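# Seat the banded ring green side up on the lone peg

## Task

Lower the ring with the coloured band onto the single free-standing peg on the wooden board so it sits fully at the bottom with its green face upward; at the end the robot must not be in contact with the ring, and the board must rest flat with half or more of its area on the cloth.

## Robot and tools

Robot: two 6-joint arms, left_arm and right_arm, each ending in a two-finger parallel gripper with a camera on its wrist (cam_left_wrist and cam_right_wrist, 896x504 pixels). Camera images show up only when a call asks for them or when execute_actions gets an empty action list.

Frames: the scene frame has its origin at table-top height, halfway between the two nominal bases, with +x pointing out over the table, +y toward the left arm and +z up. Image left and right do not match arm names. Measured bases: left_arm at (+0.057, +0.375, +0.033) m, right_arm at (+0.012, -0.294, +0.044) m, both turned only slightly about z. Each arm reports end_effector_position (m) and end_effector_quat_wxyz in its own base frame; that point lies between the finger pads, roughly 1 cm short of the tips. Fingers extend along the gripper's +z and separate along its y. Reported hand poses may be off by a few cm, worse when stretched out.

Joint order per arm (all lists): waist, shoulder, elbow, wrist pitch, wrist yaw, wrist roll. Nominal ranges in rad: waist -2.618..3.054, shoulder 0.000..3.142, elbow 0.000..3.142, wrist pitch -1.571..1.571, wrist yaw -1.571..1.571, wrist roll -2.094..2.094. Real limits may differ by up to 0.059 rad; a target more than 0.059 rad outside a range, and farther out than the current angle, gets the call refused. "joint sent to its limit" means a joint was clipped to its true end.

A row is always 14 plain numbers, one flat list covering both arms: left_arm's six absolute joint angles (rad) and its opening, then right_arm's six angles and opening. Opening runs -1 (closed) to +1 (fully open). These are targets to go to, not offsets. To keep an arm or gripper unchanged, repeat its current "Joint targets" angles and its current opening command; writing 0 for opening is a real command.

Tools:
- execute_actions(actions, cameras): actions is a list of actions; each action is a list of up to 15 rows, one per 1/30 s control step, and a short action keeps its last row for the remaining steps. Per step, each joint's target is kept within 0.339 rad of its measured angle (waist, shoulder, elbow) or 2.2 rad (wrist joints), and if a row would send a gripper more than 200 mm away, that arm's targets are shrunk back. Large moves therefore take several actions. cameras: list of names, ["all"], or [].
- move(target, speed, blend, opening_speed, grip_force, blocking, cameras): target is one 14-number row or a list of up to 15 rows, absolute joint angles; all joints of both arms are interpolated together, so hands follow curves and nothing is avoided. speed: rad/s of the joint with the longest way to go, 0.01 to 12.57, default 0.5 (one value or one per target). blend: rad of corner rounding in a list, 0 means stop at each. opening_speed: rate of the opening command per second, at least 0.2. grip_force: N per finger pad, 10 to 50, one value or one per arm; it persists, and low values close slowly. blocking=false returns after about 0.5 s while the move keeps running; a new move replaces it. The result adds a "move:" line: done, off_target (resting more than 0.035 rad from target), moving, held or fault, possibly with limits=held. Neither done nor off_target tells you about contact.
- wait(seconds): 0 to 10 s, arms keep their last command.
- stop(): brakes a running move.
- zoom_image(camera, region): camera is cam_left_wrist or cam_right_wrist from the latest images; region [x0, y0, x1, y1] in pixels from the top-left, at most 504 by 504.
- read_manual(section): licence texts only, "licences".
- finished_scene(scene): ends the current scene, giving its number; the goal must then hold with the robot's hands off. Irreversible.

Result lines: Joint positions (rad, each arm's block ends with finger gap in m, 0.093 fully open), Joint velocities (rad/s, gap rate m/s; "within noise" when still), Joint targets (what joints are being driven to now), Tool commands, grip_measured (motor position on the -1..+1 scale). Pads meet near -0.94; an object w mm wide reads about -0.94 + 0.0208*w, with a per-gripper bias up to +0.02. For a firm hold on a rigid part send a value at least 0.24 below that reading and keep sending it; to release, send a value well above it. Joint torques are in N m, positive toward larger angles, include gravity, and joints 1 to 3 wrap at ±28. "joint command not followed" means the clearance check altered some steps. Actions calls also list joint angles at some steps.

Cautions: do not let the arms touch or squeeze each other; a gripper closing on the other's fingers counts. A wrist-camera cable touching anything counts as hand contact, and strain on it is penalised. Avoid fast impacts, hard presses (targets far past contact press harder), dropping or releasing moving parts, and anything leaving the table. Holding loads or reaching far heats motors: MOTOR HOT at 75 °C, a fault that folds and disables the arm at 90 °C, collapse at 100 °C. Friction can leave joints short, and tiny turns may not happen. Stray pushes may occasionally nudge loose objects.

Each tool is called after "Request:" by a JSON object that holds its "fn" and its "kwargs".

## Session

Request:
{"fn": "execute_actions", "kwargs": {"actions": []}}

Scene clock: 0.00 s.
left_arm: end_effector_position=(+0.4012, +0.0055, +0.0908) grip_measured=+1.000 end_effector_quat_wxyz=(+0.574, -0.025, +0.818, +0.027) | right_arm: end_effector_position=(+0.3872, -0.0355, +0.0779) grip_measured=+1.000 end_effector_quat_wxyz=(+0.566, +0.050, +0.818, -0.090)
Joint positions: left_arm=[-0.028 1.593 0.408 0.838 -0.099 -0.019 0.093] | right_arm=[-0.005 1.617 0.354 0.905 0.2 -0.021 0.093]
Joint velocities: within noise
Joint torques (N m): no reading
Heat: left arm: 32 °C; right arm: 30 °C.
Joint targets: left_arm=[-0.028 1.585 0.417 0.844 -0.099 -0.018] | right_arm=[-0.005 1.608 0.364 0.917 0.200 -0.021]
Tool commands: left_gripper/opening=+1.0 right_gripper/opening=+1.0

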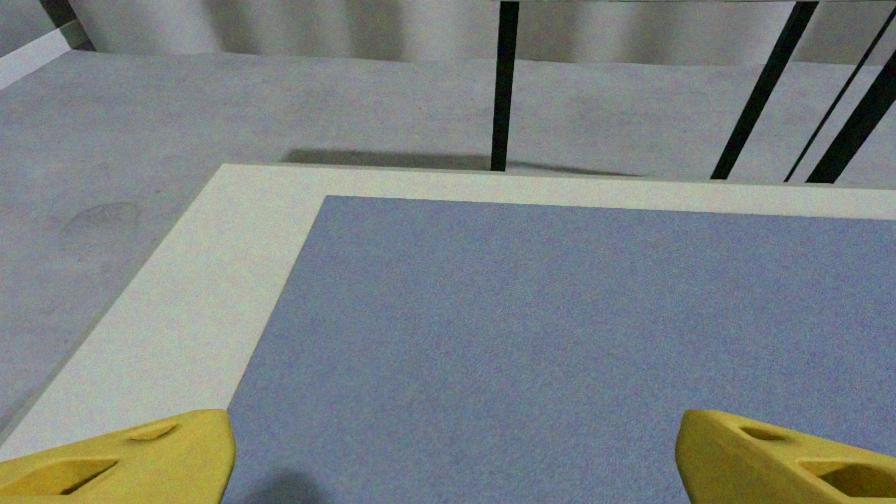

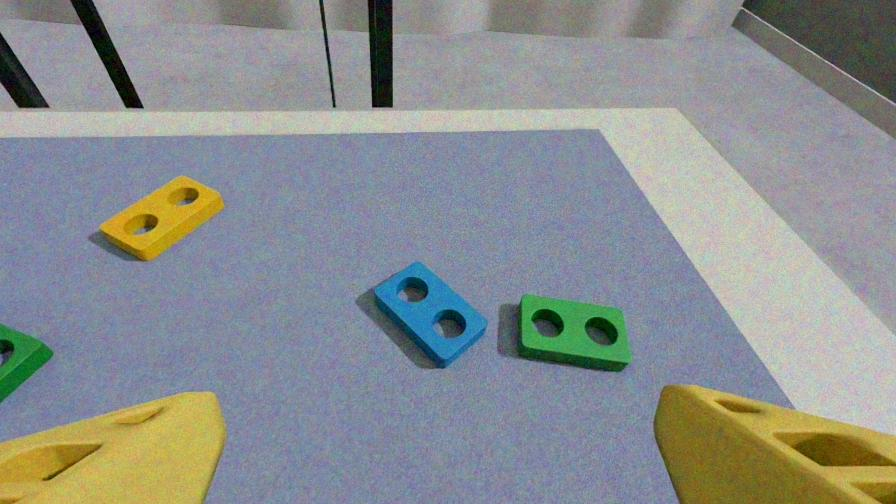

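Request:
{"fn": "move", "kwargs": {"target": [-0.35,1.2,0.9,-0.5,0,0,1,0.15,1.2,0.9,-0.5,0,0,1], "speed": 1.2, "cameras": ["all"]}}

Scene clock: 2.97 s.
left_arm: end_effector_position=(+0.3228, -0.1147, +0.1566) grip_measured=+1.000 end_effector_quat_wxyz=(+0.356, +0.155, +0.919, -0.061) | right_arm: end_effector_position=(+0.3342, +0.0464, +0.1488) grip_measured=+1.000 end_effector_quat_wxyz=(+0.347, -0.069, +0.935, +0.018)
Joint positions: left_arm=[-0.345 1.216 0.875 -0.49 -0.007 -0.009 0.093] | right_arm=[0.145 1.219 0.865 -0.508 0.013 -0.008 0.093]
Joint torques (N m): left_arm=[-0.36 -5.03 8.66 1.88 -0.01 0.14] | right_arm=[0.59 -4.98 11.1 1.67 -0.16 0.17]
Heat: left arm: 32 °C; right arm: 30 °C.
Joint targets: left_arm=[-0.350 1.200 0.900 -0.500 0.000 0.000] | right_arm=[0.150 1.200 0.900 -0.500 0.000 0.000]
move: done

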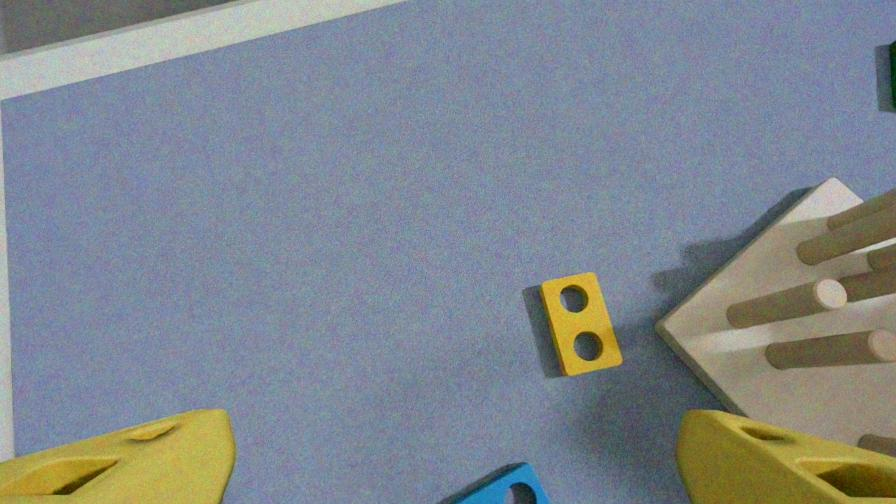

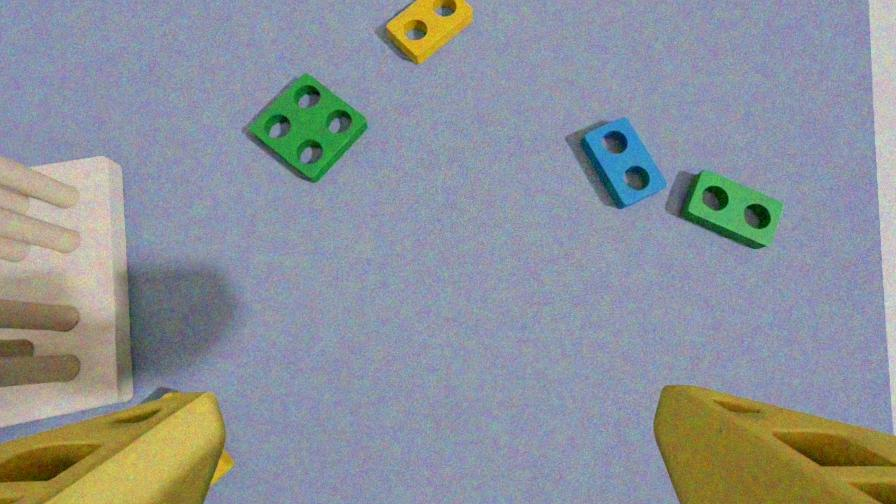

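Request:
{"fn": "move", "kwargs": {"target": [-0.6,0.95,0.95,-1.1,0,0,1,-0.3,0.9,0.9,-1.1,0,0,1], "speed": 1.2, "cameras": ["all"]}}

Request:
{"fn": "move", "kwargs": {"target": [0.3,0.95,0.95,-1.1,0,0,1,0.5,0.9,0.9,-1.1,0,0,1], "speed": 1.2, "cameras": ["all"]}}

Scene clock: 4.70 s.
left_arm: end_effector_position=(+0.1827, -0.1226, +0.1623) grip_measured=+1.000 end_effector_quat_wxyz=(+0.213, +0.281, +0.934, -0.064) | right_arm: end_effector_position=(+0.1960, -0.0604, +0.1503) grip_measured=+1.000 end_effector_quat_wxyz=(+0.209, +0.141, +0.967, -0.035)
Joint positions: left_arm=[-0.594 0.958 0.923 -1.088 -0.004 -0.008 0.093] | right_arm=[-0.294 0.908 0.865 -1.102 0.006 -0.007 0.093]
Joint torques (N m): left_arm=[-0.42 -2.02 8.24 1.35 -0.07 0.11] | right_arm=[-0.57 -1.54 10.59 1.18 -0.07 0.15]
Heat: left arm: 32 °C; right arm: 30 °C.
Joint targets: left_arm=[-0.600 0.950 0.950 -1.100 0.000 0.000] | right_arm=[-0.300 0.900 0.900 -1.100 0.000 0.000]
move: done

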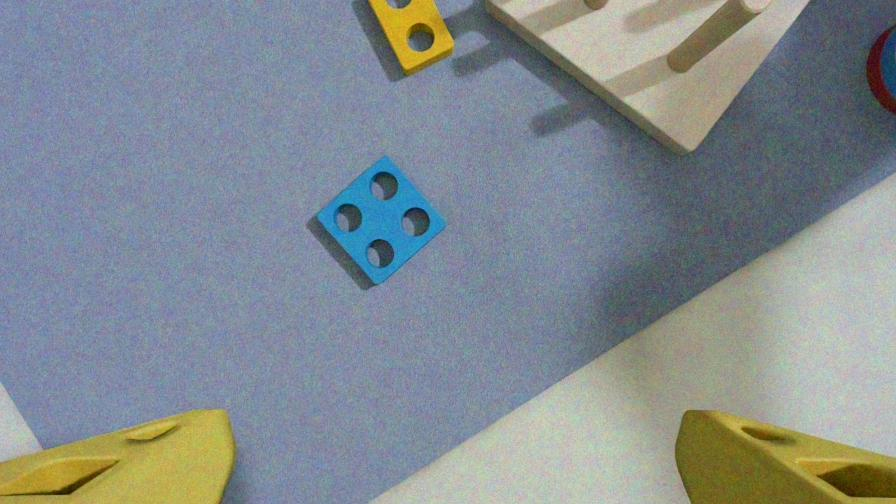

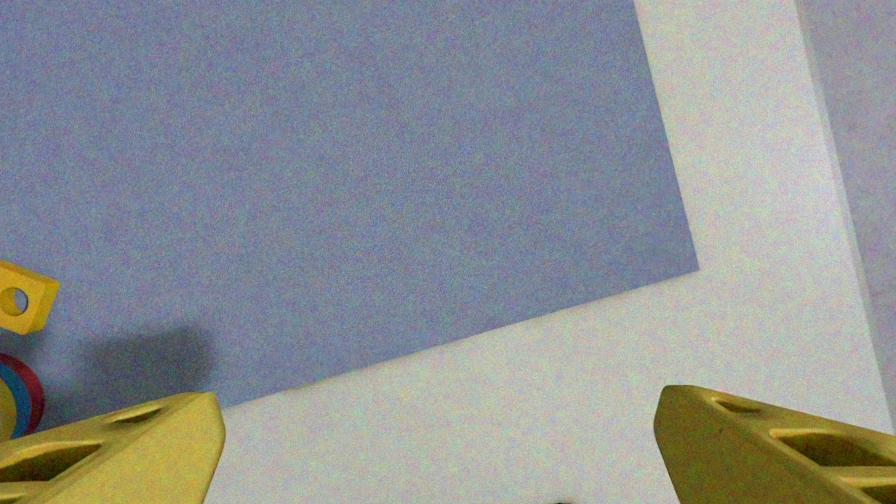

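Scene clock: 5.97 s.
left_arm: end_effector_position=(+0.2105, +0.0639, +0.1623) grip_measured=+1.000 end_effector_quat_wxyz=(+0.220, -0.146, +0.964, +0.032) | right_arm: end_effector_position=(+0.1808, +0.0966, +0.1503) grip_measured=+1.000 end_effector_quat_wxyz=(+0.205, -0.241, +0.947, +0.049)
Joint positions: left_arm=[0.294 0.958 0.923 -1.088 -0.001 -0.007 0.093] | right_arm=[0.494 0.908 0.865 -1.102 0.005 -0.006 0.093]
Joint torques (N m): left_arm=[0.84 -2.09 8.29 1.32 -0.03 0.11] | right_arm=[0.68 -1.47 10.58 1.16 -0.07 0.15]
Heat: left arm: 32 °C; right arm: 30 °C.
Joint targets: left_arm=[0.300 0.950 0.950 -1.100 0.000 0.000] | right_arm=[0.500 0.900 0.900 -1.100 0.000 0.000]
move: done

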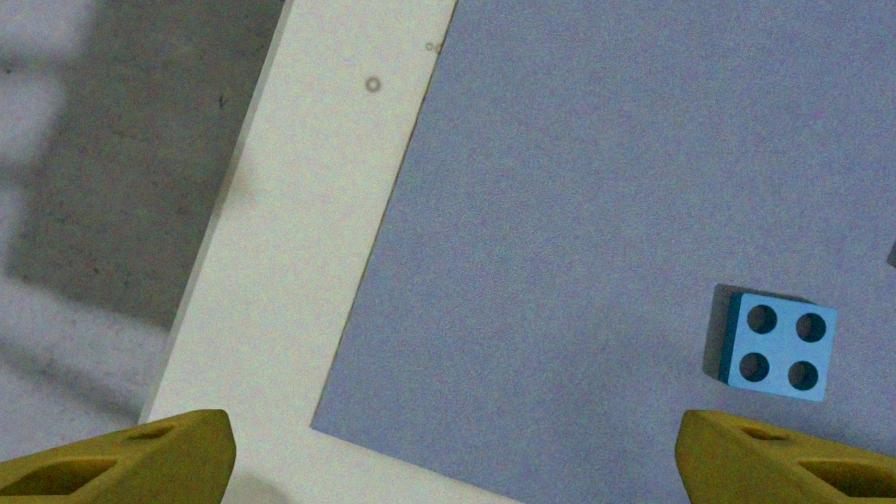

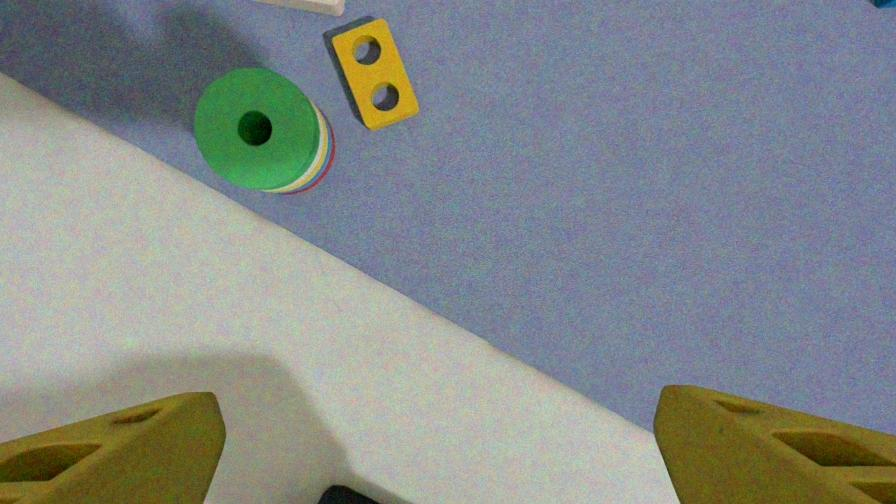

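Request:
{"fn": "move", "kwargs": {"target": [-0.8,1.15,1.1,-1.1,0,0,1,0.8,0.9,0.95,-1.1,0,0,1], "speed": 1.2, "cameras": ["all"]}}

Scene clock: 8.47 s.
left_arm: end_effector_position=(+0.1788, -0.1822, +0.1740) grip_measured=+1.000 end_effector_quat_wxyz=(+0.187, +0.376, +0.904, -0.079) | right_arm: end_effector_position=(+0.1495, +0.1510, +0.1669) grip_measured=+1.000 end_effector_quat_wxyz=(+0.217, -0.378, +0.896, +0.088)
Joint positions: left_arm=[-0.795 1.142 1.072 -1.091 0 -0.007 0.093] | right_arm=[0.794 0.908 0.913 -1.104 0.005 -0.006 0.093]
Joint torques (N m): left_arm=[-0.35 -2.04 8.43 1.28 -0.05 0.11] | right_arm=[0.64 -1.48 10.8 1.27 -0.06 0.15]
Heat: left arm: 32 °C; right arm: 30 °C.
Joint targets: left_arm=[-0.800 1.150 1.100 -1.100 0.000 0.000] | right_arm=[0.800 0.900 0.950 -1.100 0.000 0.000]
move: off_target (right_arm); right_arm: the elbow is farthest, 0.037 rad from its target

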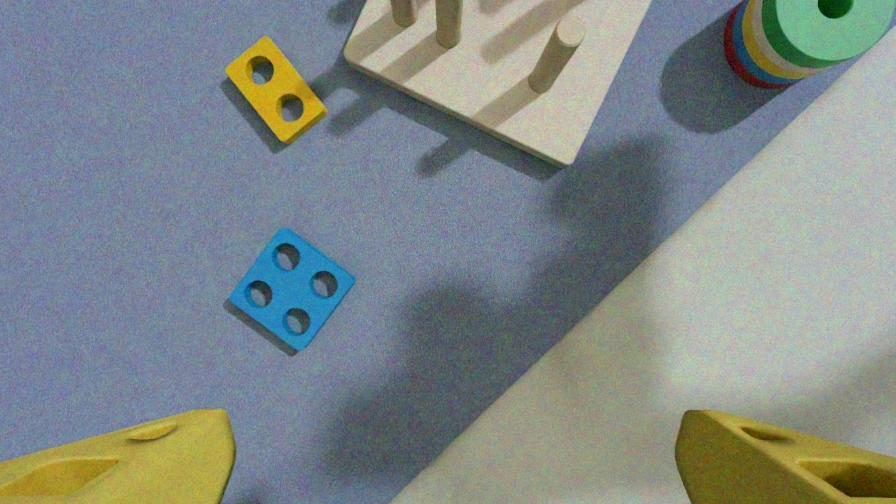

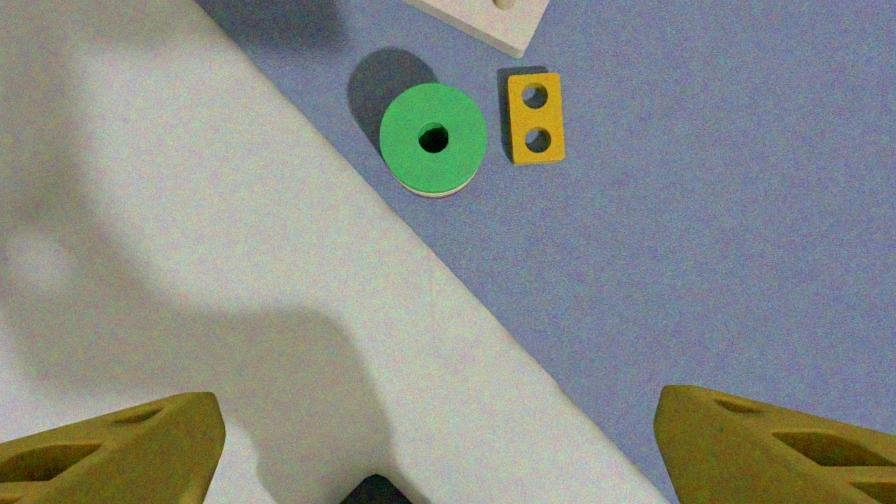

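Request:
{"fn": "move", "kwargs": {"target": [-0.8,1.15,1.1,-1.1,0,0,1,0.815,1.736,1.26,-1.068,0,0.95,1], "speed": 1, "cameras": ["all"]}}

Scene clock: 13.07 s.
left_arm: end_effector_position=(+0.1788, -0.1822, +0.1740) grip_measured=+1.000 end_effector_quat_wxyz=(+0.187, +0.376, +0.904, -0.079) | right_arm: end_effector_position=(+0.2100, +0.2189, +0.0665) grip_measured=+1.000 end_effector_quat_wxyz=(-0.001, +0.066, +0.998, -0.004)
Joint positions: left_arm=[-0.795 1.142 1.072 -1.091 0 -0.007 0.093] | right_arm=[0.809 1.729 1.227 -1.077 0.005 0.94 0.093]
Joint torques (N m): left_arm=[-0.4 -1.96 8.27 1.2 -0.05 0.09] | right_arm=[0.72 -5.72 9.52 0.35 -0.02 0.17]
Heat: left arm: 32 °C; right arm: 30 °C.
Joint targets: left_arm=[-0.800 1.150 1.100 -1.100 0.000 0.000] | right_arm=[0.815 1.736 1.260 -1.068 0.000 0.950]
move: done

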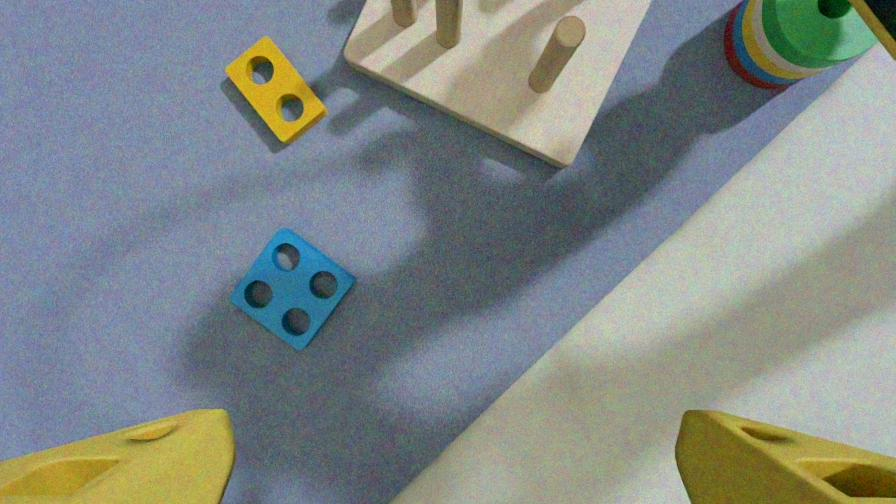

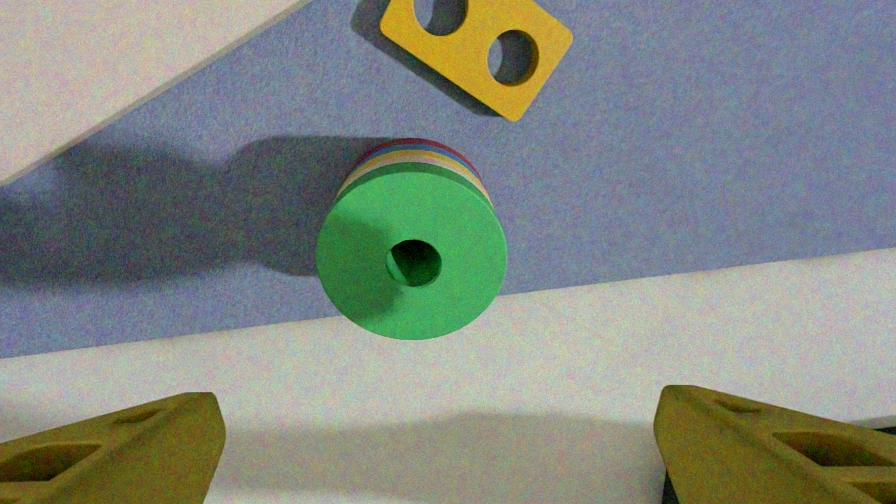

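Request:
{"fn": "move", "kwargs": {"target": [[-0.7,1.35,1.1,-0.9,0,0,1,0.832,1.883,1.089,-0.742,0,0.95,1],[-0.7,1.35,1.1,-0.9,0,0,1,0.832,1.883,1.089,-0.742,0,0.95,0.05]], "speed": 0.6, "opening_speed": 1, "cameras": ["all"]}}

Request:
{"fn": "move", "kwargs": {"target": [-0.7,1.35,1.1,-0.9,0,0,1,0.832,1.721,1.622,-1.441,0,0.95,0.05], "speed": 0.7, "cameras": ["all"]}}

Scene clock: 16.73 s.
left_arm: end_effector_position=(+0.2310, -0.1963, +0.1387) grip_measured=+1.000 end_effector_quat_wxyz=(+0.178, +0.336, +0.923, -0.066) | right_arm: end_effector_position=(+0.2201, +0.2376, -0.0063) grip_measured=+0.163 end_effector_quat_wxyz=(+0.013, +0.058, +0.998, +0.012)
Joint positions: left_arm=[-0.705 1.343 1.075 -0.92 0 -0.007 0.093] | right_arm=[0.826 1.874 1.095 -0.757 0.005 0.942 0.053]
Joint torques (N m): left_arm=[0.5 -3.63 8.17 1.53 -0.07 0.11] | right_arm=[0.69 -6.27 5.18 0.51 -0.01 0.18]
Heat: left arm: 33 °C; right arm: 31 °C.
Joint targets: left_arm=[-0.700 1.350 1.100 -0.900 0.000 0.000] | right_arm=[0.832 1.883 1.089 -0.742 0.000 0.950]
move: done

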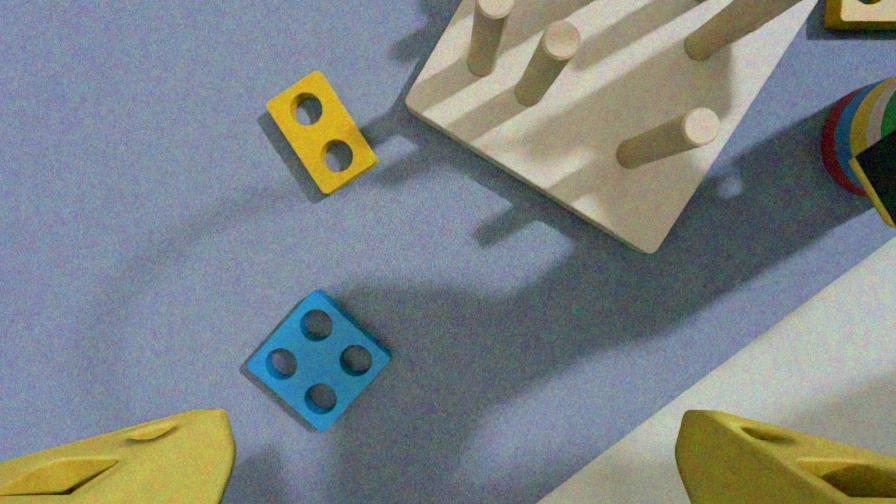

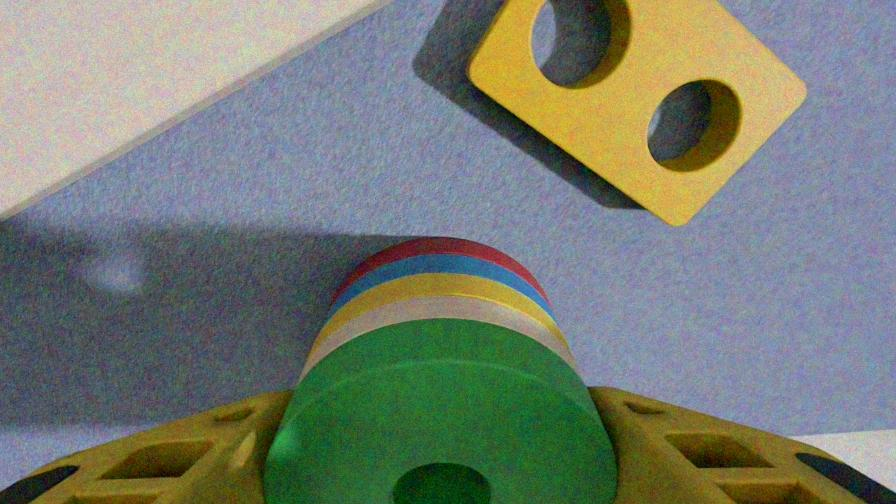

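Scene clock: 18.53 s.
left_arm: end_effector_position=(+0.2310, -0.1963, +0.1387) grip_measured=+1.000 end_effector_quat_wxyz=(+0.178, +0.336, +0.923, -0.066) | right_arm: end_effector_position=(+0.2129, +0.2298, +0.1511) grip_measured=+0.148 end_effector_quat_wxyz=(-0.006, +0.058, +0.998, -0.011)
Joint positions: left_arm=[-0.705 1.343 1.075 -0.92 0 -0.007 0.093] | right_arm=[0.826 1.752 1.592 -1.435 0.005 0.942 0.052]
Joint torques (N m): left_arm=[0.61 -3.89 8.34 1.53 -0.06 0.14] | right_arm=[0.69 -9.07 9.32 0.11 -0.01 0.18]
Heat: left arm: 33 °C; right arm: 32 °C.
Joint targets: left_arm=[-0.700 1.350 1.100 -0.900 0.000 0.000] | right_arm=[0.832 1.721 1.622 -1.441 0.000 0.950]
move: done

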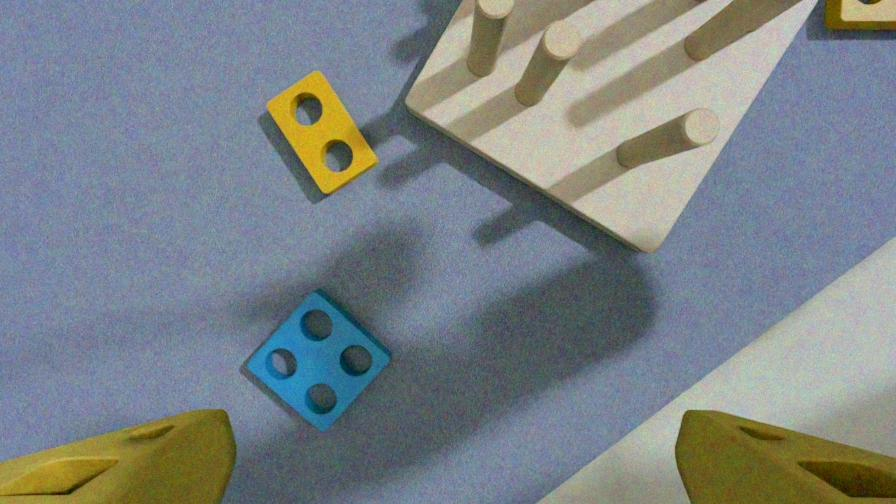

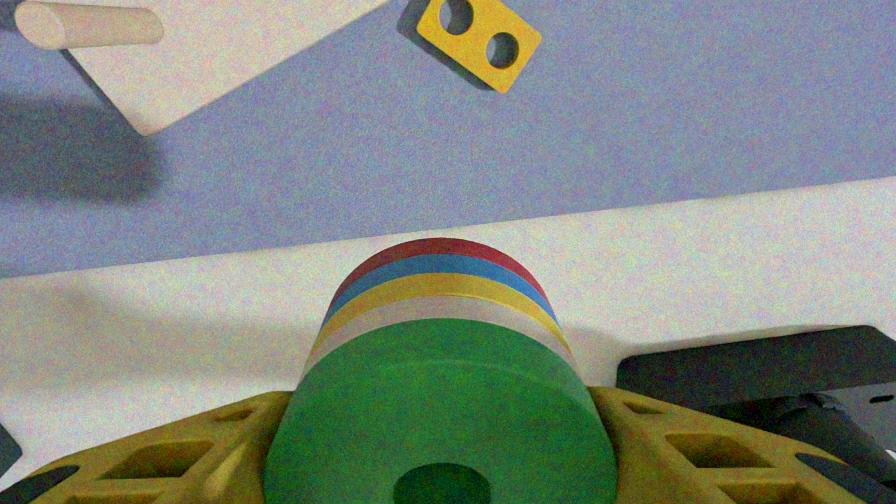

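Request:
{"fn": "move", "kwargs": {"target": [-0.4,1.2,1.1,-0.9,0,0,1,0.874,2.02,1.882,-1.40,0,-0.18,0.05], "speed": 0.9, "cameras": ["all"]}}

Scene clock: 22.23 s.
left_arm: end_effector_position=(+0.2740, -0.1174, +0.1738) grip_measured=+1.000 end_effector_quat_wxyz=(+0.246, +0.191, +0.949, -0.051) | right_arm: end_effector_position=(+0.2479, +0.2919, +0.1297) grip_measured=+0.148 end_effector_quat_wxyz=(+0.000, -0.497, +0.868, -0.002)
Joint positions: left_arm=[-0.405 1.219 1.075 -0.918 0 -0.007 0.093] | right_arm=[0.869 2.008 1.846 -1.41 0.005 -0.172 0.052]
Joint torques (N m): left_arm=[0.62 -5.15 8.32 1.77 -0.08 0.09] | right_arm=[0.66 -7.58 10.03 0.38 -0.08 0.03]
Heat: left arm: 34 °C; right arm: 32 °C.
Joint targets: left_arm=[-0.400 1.200 1.100 -0.900 0.000 0.000] | right_arm=[0.874 2.020 1.882 -1.400 0.000 -0.180]
move: off_target (right_arm); right_arm: the elbow is farthest, 0.036 rad from its target

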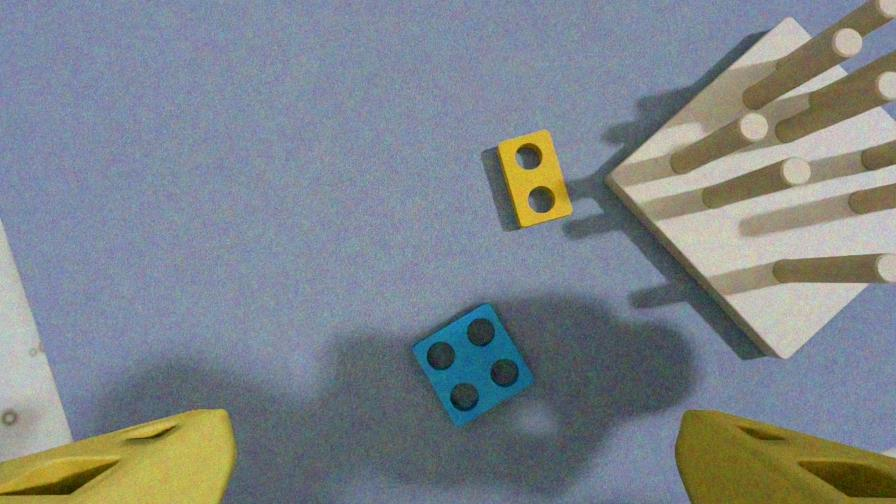

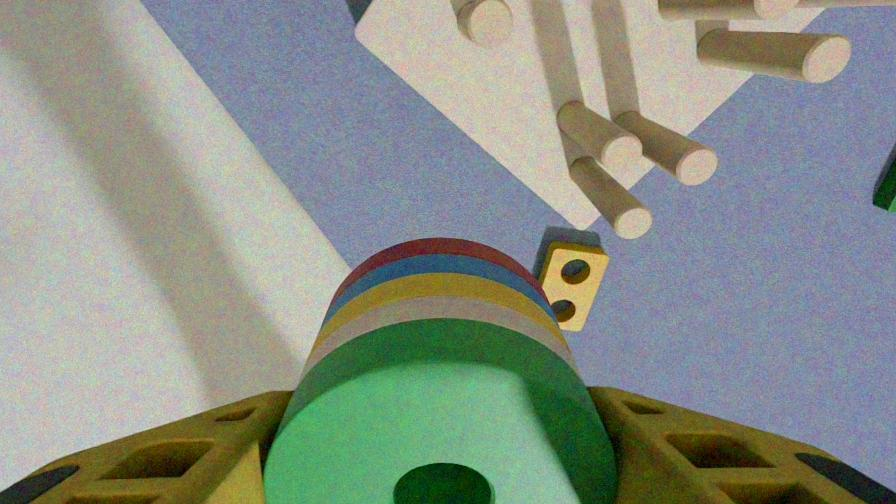

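Request:
{"fn": "move", "kwargs": {"target": [-0.4,1.2,1.1,-0.9,0,0,1,0.856,2.158,2.071,-1.45,0,-0.196,0.05], "speed": 0.6, "cameras": ["all"]}}

Scene clock: 24.37 s.
left_arm: end_effector_position=(+0.2740, -0.1174, +0.1738) grip_measured=+1.000 end_effector_quat_wxyz=(+0.246, +0.191, +0.949, -0.051) | right_arm: end_effector_position=(+0.2722, +0.3161, +0.1250) grip_measured=+0.148 end_effector_quat_wxyz=(+0.007, -0.501, +0.865, +0.000)
Joint positions: left_arm=[-0.405 1.219 1.075 -0.918 0 -0.007 0.093] | right_arm=[0.862 2.146 2.034 -1.445 0.005 -0.188 0.052]
Joint torques (N m): left_arm=[0.75 -5.07 8.32 1.8 -0.06 0.12] | right_arm=[-0.4 -8.53 10.04 0.27 -0.1 0.03]
Heat: left arm: 34 °C; right arm: 33 °C.
Joint targets: left_arm=[-0.400 1.200 1.100 -0.900 0.000 0.000] | right_arm=[0.856 2.158 2.071 -1.450 0.000 -0.196]
move: off_target (right_arm); right_arm: the elbow is farthest, 0.037 rad from its target

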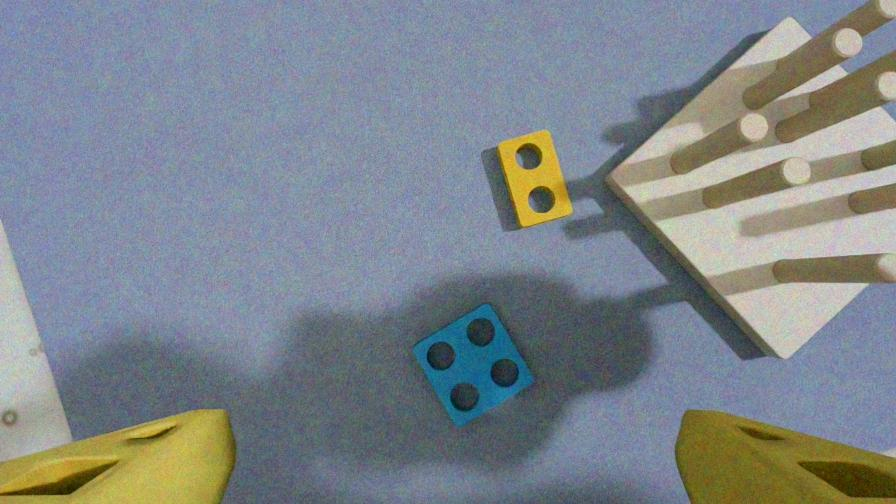

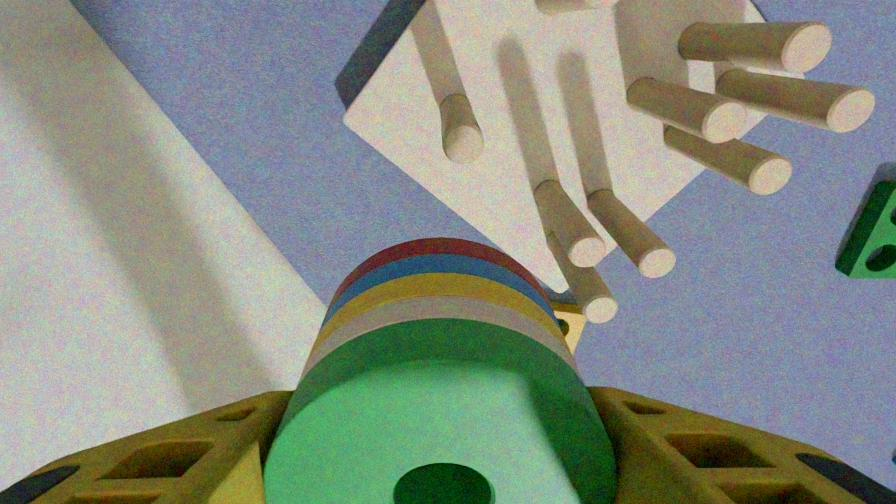

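Request:
{"fn": "move", "kwargs": {"target": [-0.55,1.1,1.1,-0.6,0,0,1,0.862,2.347,2.244,-1.441,0,-0.196,0.05], "speed": 0.5, "cameras": ["all"]}}

Scene clock: 25.97 s.
left_arm: end_effector_position=(+0.2846, -0.1546, +0.2159) grip_measured=+1.000 end_effector_quat_wxyz=(+0.348, +0.227, +0.905, -0.091) | right_arm: end_effector_position=(+0.2922, +0.3394, +0.0952) grip_measured=+0.148 end_effector_quat_wxyz=(+0.000, -0.501, +0.865, -0.002)
Joint positions: left_arm=[-0.497 1.151 1.075 -0.759 0.002 -0.007 0.093] | right_arm=[0.862 2.309 2.184 -1.447 0.005 -0.188 0.052]
Joint torques (N m): left_arm=[0.38 -3.03 6.71 1.92 -0.03 0] | right_arm=[0.09 -9.58 9.96 0.35 -0.08 0.02]
Heat: left arm: 34 °C; right arm: 33 °C.
Joint targets: left_arm=[-0.493 1.153 1.075 -0.763 0.000 -0.007] | right_arm=[0.861 2.321 2.220 -1.442 0.000 -0.196]
move: held (left_arm; a check stopped the path), off_target (right_arm; braked when a check withheld steps of left_arm); limits=held; left_arm: the wrist pitch is farthest, 0.159 rad from its target; right_arm: the elbow is farthest, 0.060 rad from its target
joint command not followed: on one or more control steps a check withheld the commanded joint targets of the left arm, and it was not sent them on those steps.
cause: the commanded joint targets, or the way to them, would bring a part of the robot too close to another arm (this arm's fingers and the right arm's wrist (the part past the wrist pitch), where that arm would come to rest).

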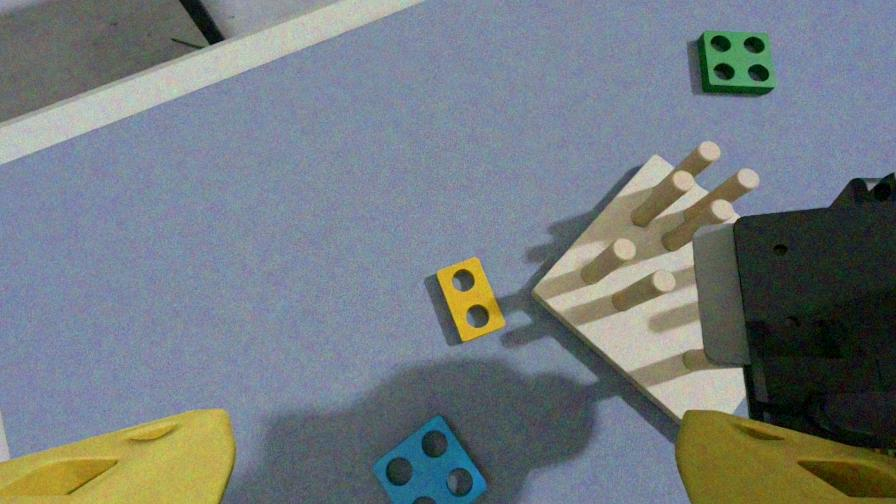

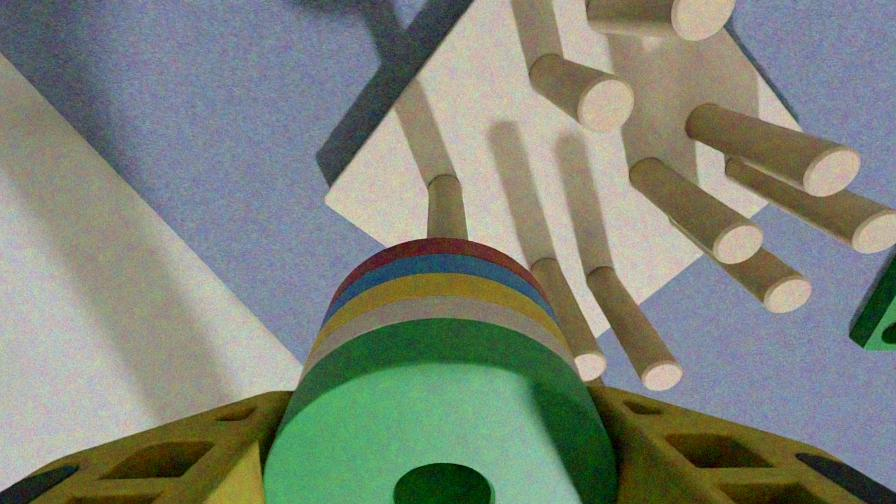

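Request:
{"fn": "move", "kwargs": {"target": [-0.493,1.153,1.075,-0.763,0,-0.007,1,0.860,2.351,2.240,-1.436,0,-0.196,0.05], "speed": 0.5, "cameras": ["all"]}}

Request:
{"fn": "zoom_image", "kwargs": {"camera": "cam_right_wrist", "region": [340, 404, 540, 504]}}

Request:
{"fn": "zoom_image", "kwargs": {"camera": "cam_left_wrist", "region": [600, 250, 896, 450]}}

Scene clock: 27.07 s.
left_arm: end_effector_position=(+0.2846, -0.1546, +0.2159) grip_measured=+1.000 end_effector_quat_wxyz=(+0.348, +0.227, +0.905, -0.091) | right_arm: end_effector_position=(+0.2945, +0.3421, +0.0879) grip_measured=+0.148 end_effector_quat_wxyz=(-0.004, -0.501, +0.865, -0.004)
Joint positions: left_arm=[-0.497 1.151 1.075 -0.759 0.002 -0.007 0.093] | right_arm=[0.862 2.337 2.202 -1.446 0.005 -0.188 0.052]
Joint torques (N m): left_arm=[0.51 -3.11 6.67 1.91 -0.05 0.05] | right_arm=[-0.03 -9.55 10.17 0.37 -0.07 0.03]
Heat: left arm: 34 °C; right arm: 34 °C.
Joint targets: left_arm=[-0.493 1.153 1.075 -0.763 0.000 -0.007] | right_arm=[0.860 2.351 2.240 -1.436 0.000 -0.196]
move: off_target (right_arm); right_arm: the elbow is farthest, 0.038 rad from its target

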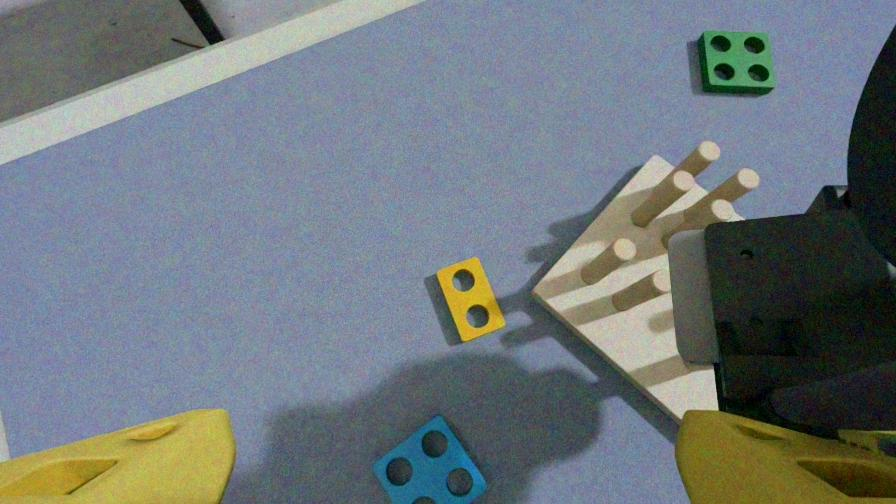

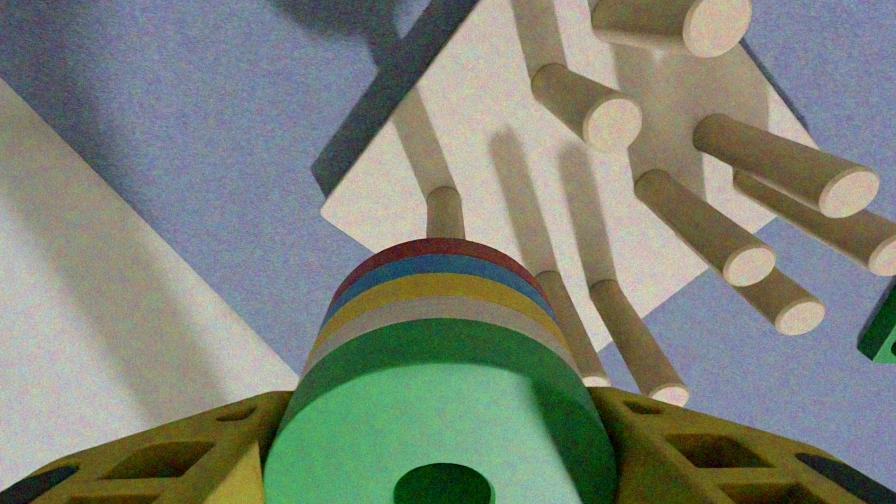

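Scaled by 2.520 from the camera's 896x504 image, which has a finer 1280x720 frame.

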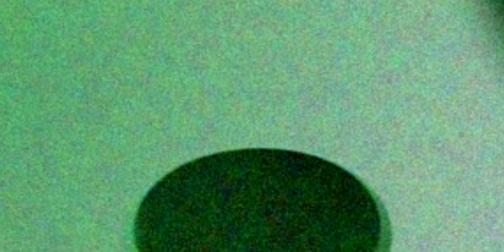

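Scaled by 1.703 from the camera's 896x504 image, which has a finer 1280x720 frame.

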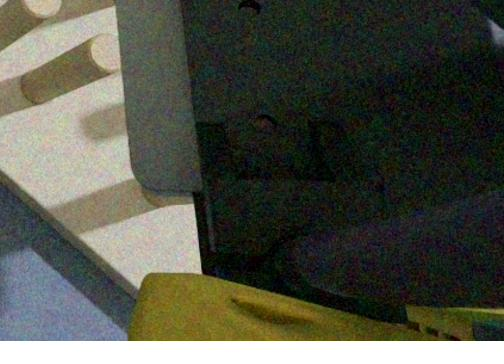

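Request:
{"fn": "move", "kwargs": {"target": [-0.493,1.153,1.075,-0.763,0,-0.007,1,0.856,2.351,2.129,-1.317,0,-0.196,0.05], "speed": 0.2, "cameras": ["cam_right_wrist"]}}

Request:
{"fn": "zoom_image", "kwargs": {"camera": "cam_right_wrist", "region": [340, 404, 540, 504]}}

Scene clock: 28.30 s.
left_arm: end_effector_position=(+0.2846, -0.1546, +0.2159) grip_measured=+1.000 end_effector_quat_wxyz=(+0.348, +0.227, +0.905, -0.091) | right_arm: end_effector_position=(+0.3014, +0.3501, +0.0731) grip_measured=+0.148 end_effector_quat_wxyz=(+0.014, -0.501, +0.865, +0.003)
Joint positions: left_arm=[-0.497 1.151 1.075 -0.759 0.002 -0.007 0.093] | right_arm=[0.862 2.337 2.143 -1.348 0.005 -0.188 0.052]
Joint torques (N m): left_arm=[0.64 -3.22 6.87 1.91 -0.07 -0.04] | right_arm=[-0.44 -9.57 5.3 0.7 -0.07 0.02]
Heat: left arm: 34 °C; right arm: 34 °C.
Joint targets: left_arm=[-0.493 1.153 1.075 -0.763 0.000 -0.007] | right_arm=[0.856 2.351 2.129 -1.317 0.000 -0.196]
move: done
Images, in order (width x height): cam_right_wrist 896x504.

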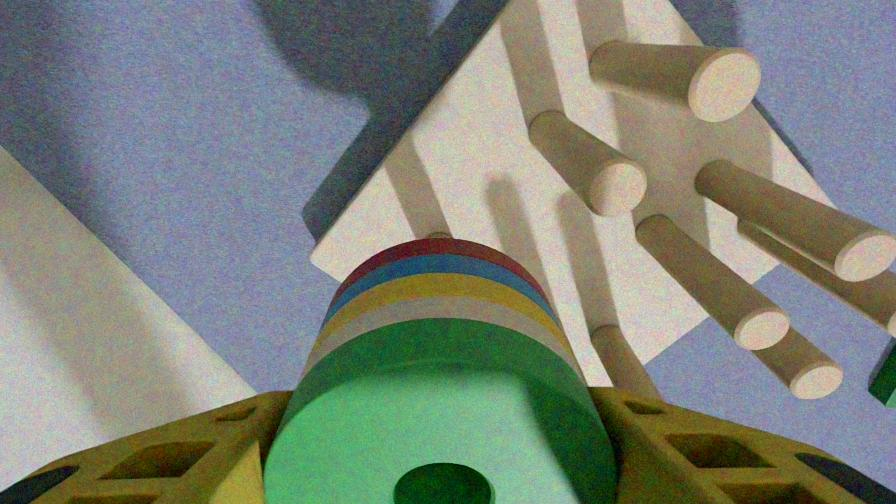

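Scaled by 2.520 from the camera's 896x504 image, which has a finer 1280x720 frame.

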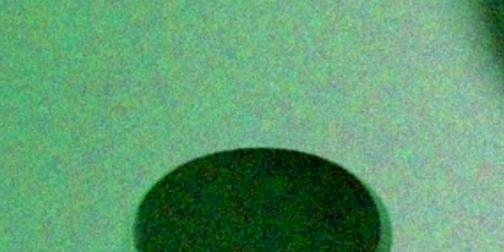

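Request:
{"fn": "move", "kwargs": {"target": [-0.493,1.153,1.075,-0.763,0,-0.007,1,0.856,2.351,2.129,-1.38,0,-0.196,0.05], "speed": 0.2, "cameras": ["cam_right_wrist"]}}

Request:
{"fn": "zoom_image", "kwargs": {"camera": "cam_right_wrist", "region": [340, 404, 540, 504]}}

Scene clock: 29.77 s.
left_arm: end_effector_position=(+0.2846, -0.1546, +0.2159) grip_measured=+1.000 end_effector_quat_wxyz=(+0.348, +0.227, +0.905, -0.091) | right_arm: end_effector_position=(+0.2978, +0.3459, +0.0720) grip_measured=+0.148 end_effector_quat_wxyz=(+0.003, -0.501, +0.865, -0.001)
Joint positions: left_arm=[-0.497 1.151 1.075 -0.759 0.002 -0.007 0.093] | right_arm=[0.862 2.337 2.139 -1.367 0.005 -0.188 0.052]
Joint torques (N m): left_arm=[0.49 -3.1 6.6 1.97 -0.07 0.03] | right_arm=[-0.49 -9.52 5.59 0.14 -0.07 0.03]
Heat: left arm: 34 °C; right arm: 35 °C.
Joint targets: left_arm=[-0.493 1.153 1.075 -0.763 0.000 -0.007] | right_arm=[0.856 2.351 2.129 -1.380 0.000 -0.196]
move: done
Images, in order (width x height): cam_right_wrist 896x504.

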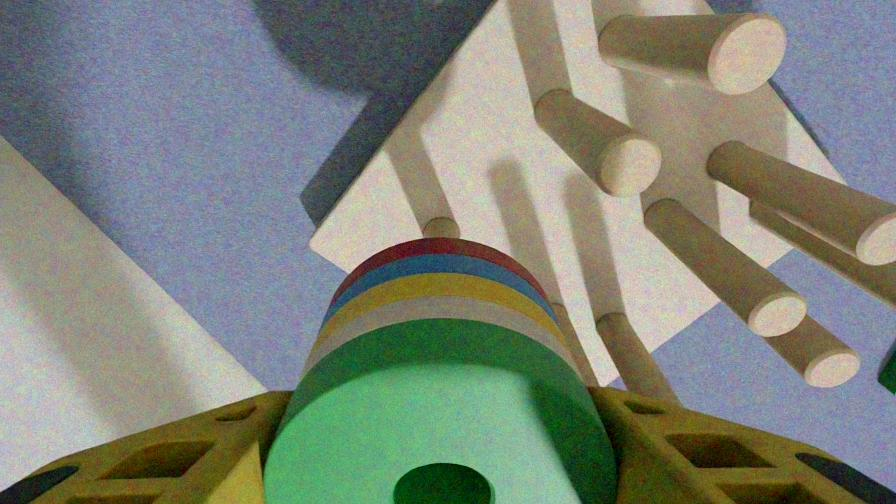

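Scaled by 2.520 from the camera's 896x504 image, which has a finer 1280x720 frame.

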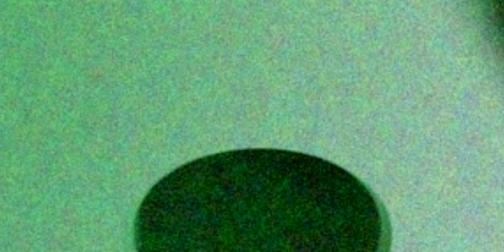

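Request:
{"fn": "move", "kwargs": {"target": [-0.493,1.153,1.075,-0.763,0,-0.007,1,0.856,2.347,2.068,-1.288,0,-0.196,0.05], "speed": 0.15, "cameras": ["cam_right_wrist"]}}

Request:
{"fn": "zoom_image", "kwargs": {"camera": "cam_right_wrist", "region": [340, 404, 540, 504]}}

Scene clock: 31.90 s.
left_arm: end_effector_position=(+0.2845, -0.1546, +0.2158) grip_measured=+1.000 end_effector_quat_wxyz=(+0.348, +0.227, +0.905, -0.090) | right_arm: end_effector_position=(+0.2985, +0.3462, +0.0564) grip_measured=+0.148 end_effector_quat_wxyz=(+0.005, -0.501, +0.865, -0.001)
Joint positions: left_arm=[-0.497 1.151 1.075 -0.759 0.002 -0.007 0.093] | right_arm=[0.861 2.337 2.077 -1.303 0.005 -0.188 0.052]
Joint torques (N m): left_arm=[0.65 -3.17 6.71 1.93 -0.11 -0.03] | right_arm=[-0.36 -9.88 5.74 0.48 -0.07 0.03]
Heat: left arm: 34 °C; right arm: 35 °C.
Joint targets: left_arm=[-0.493 1.153 1.075 -0.763 0.000 -0.007] | right_arm=[0.856 2.347 2.068 -1.288 0.000 -0.196]
move: done
Images, in order (width x height): cam_right_wrist 896x504.

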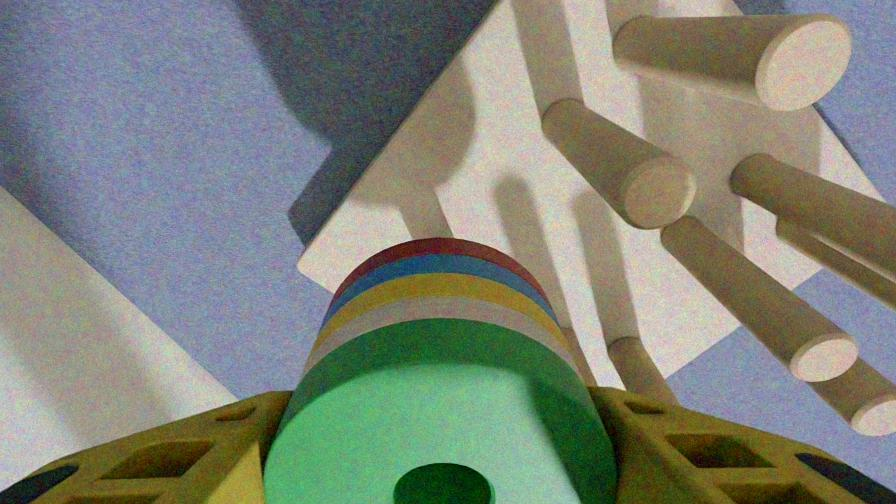

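Scaled by 2.520 from the camera's 896x504 image, which has a finer 1280x720 frame.

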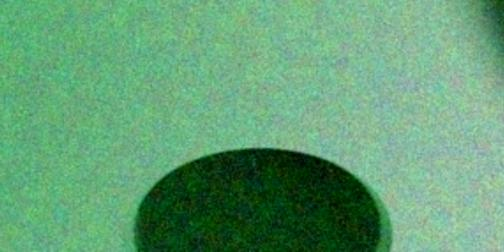

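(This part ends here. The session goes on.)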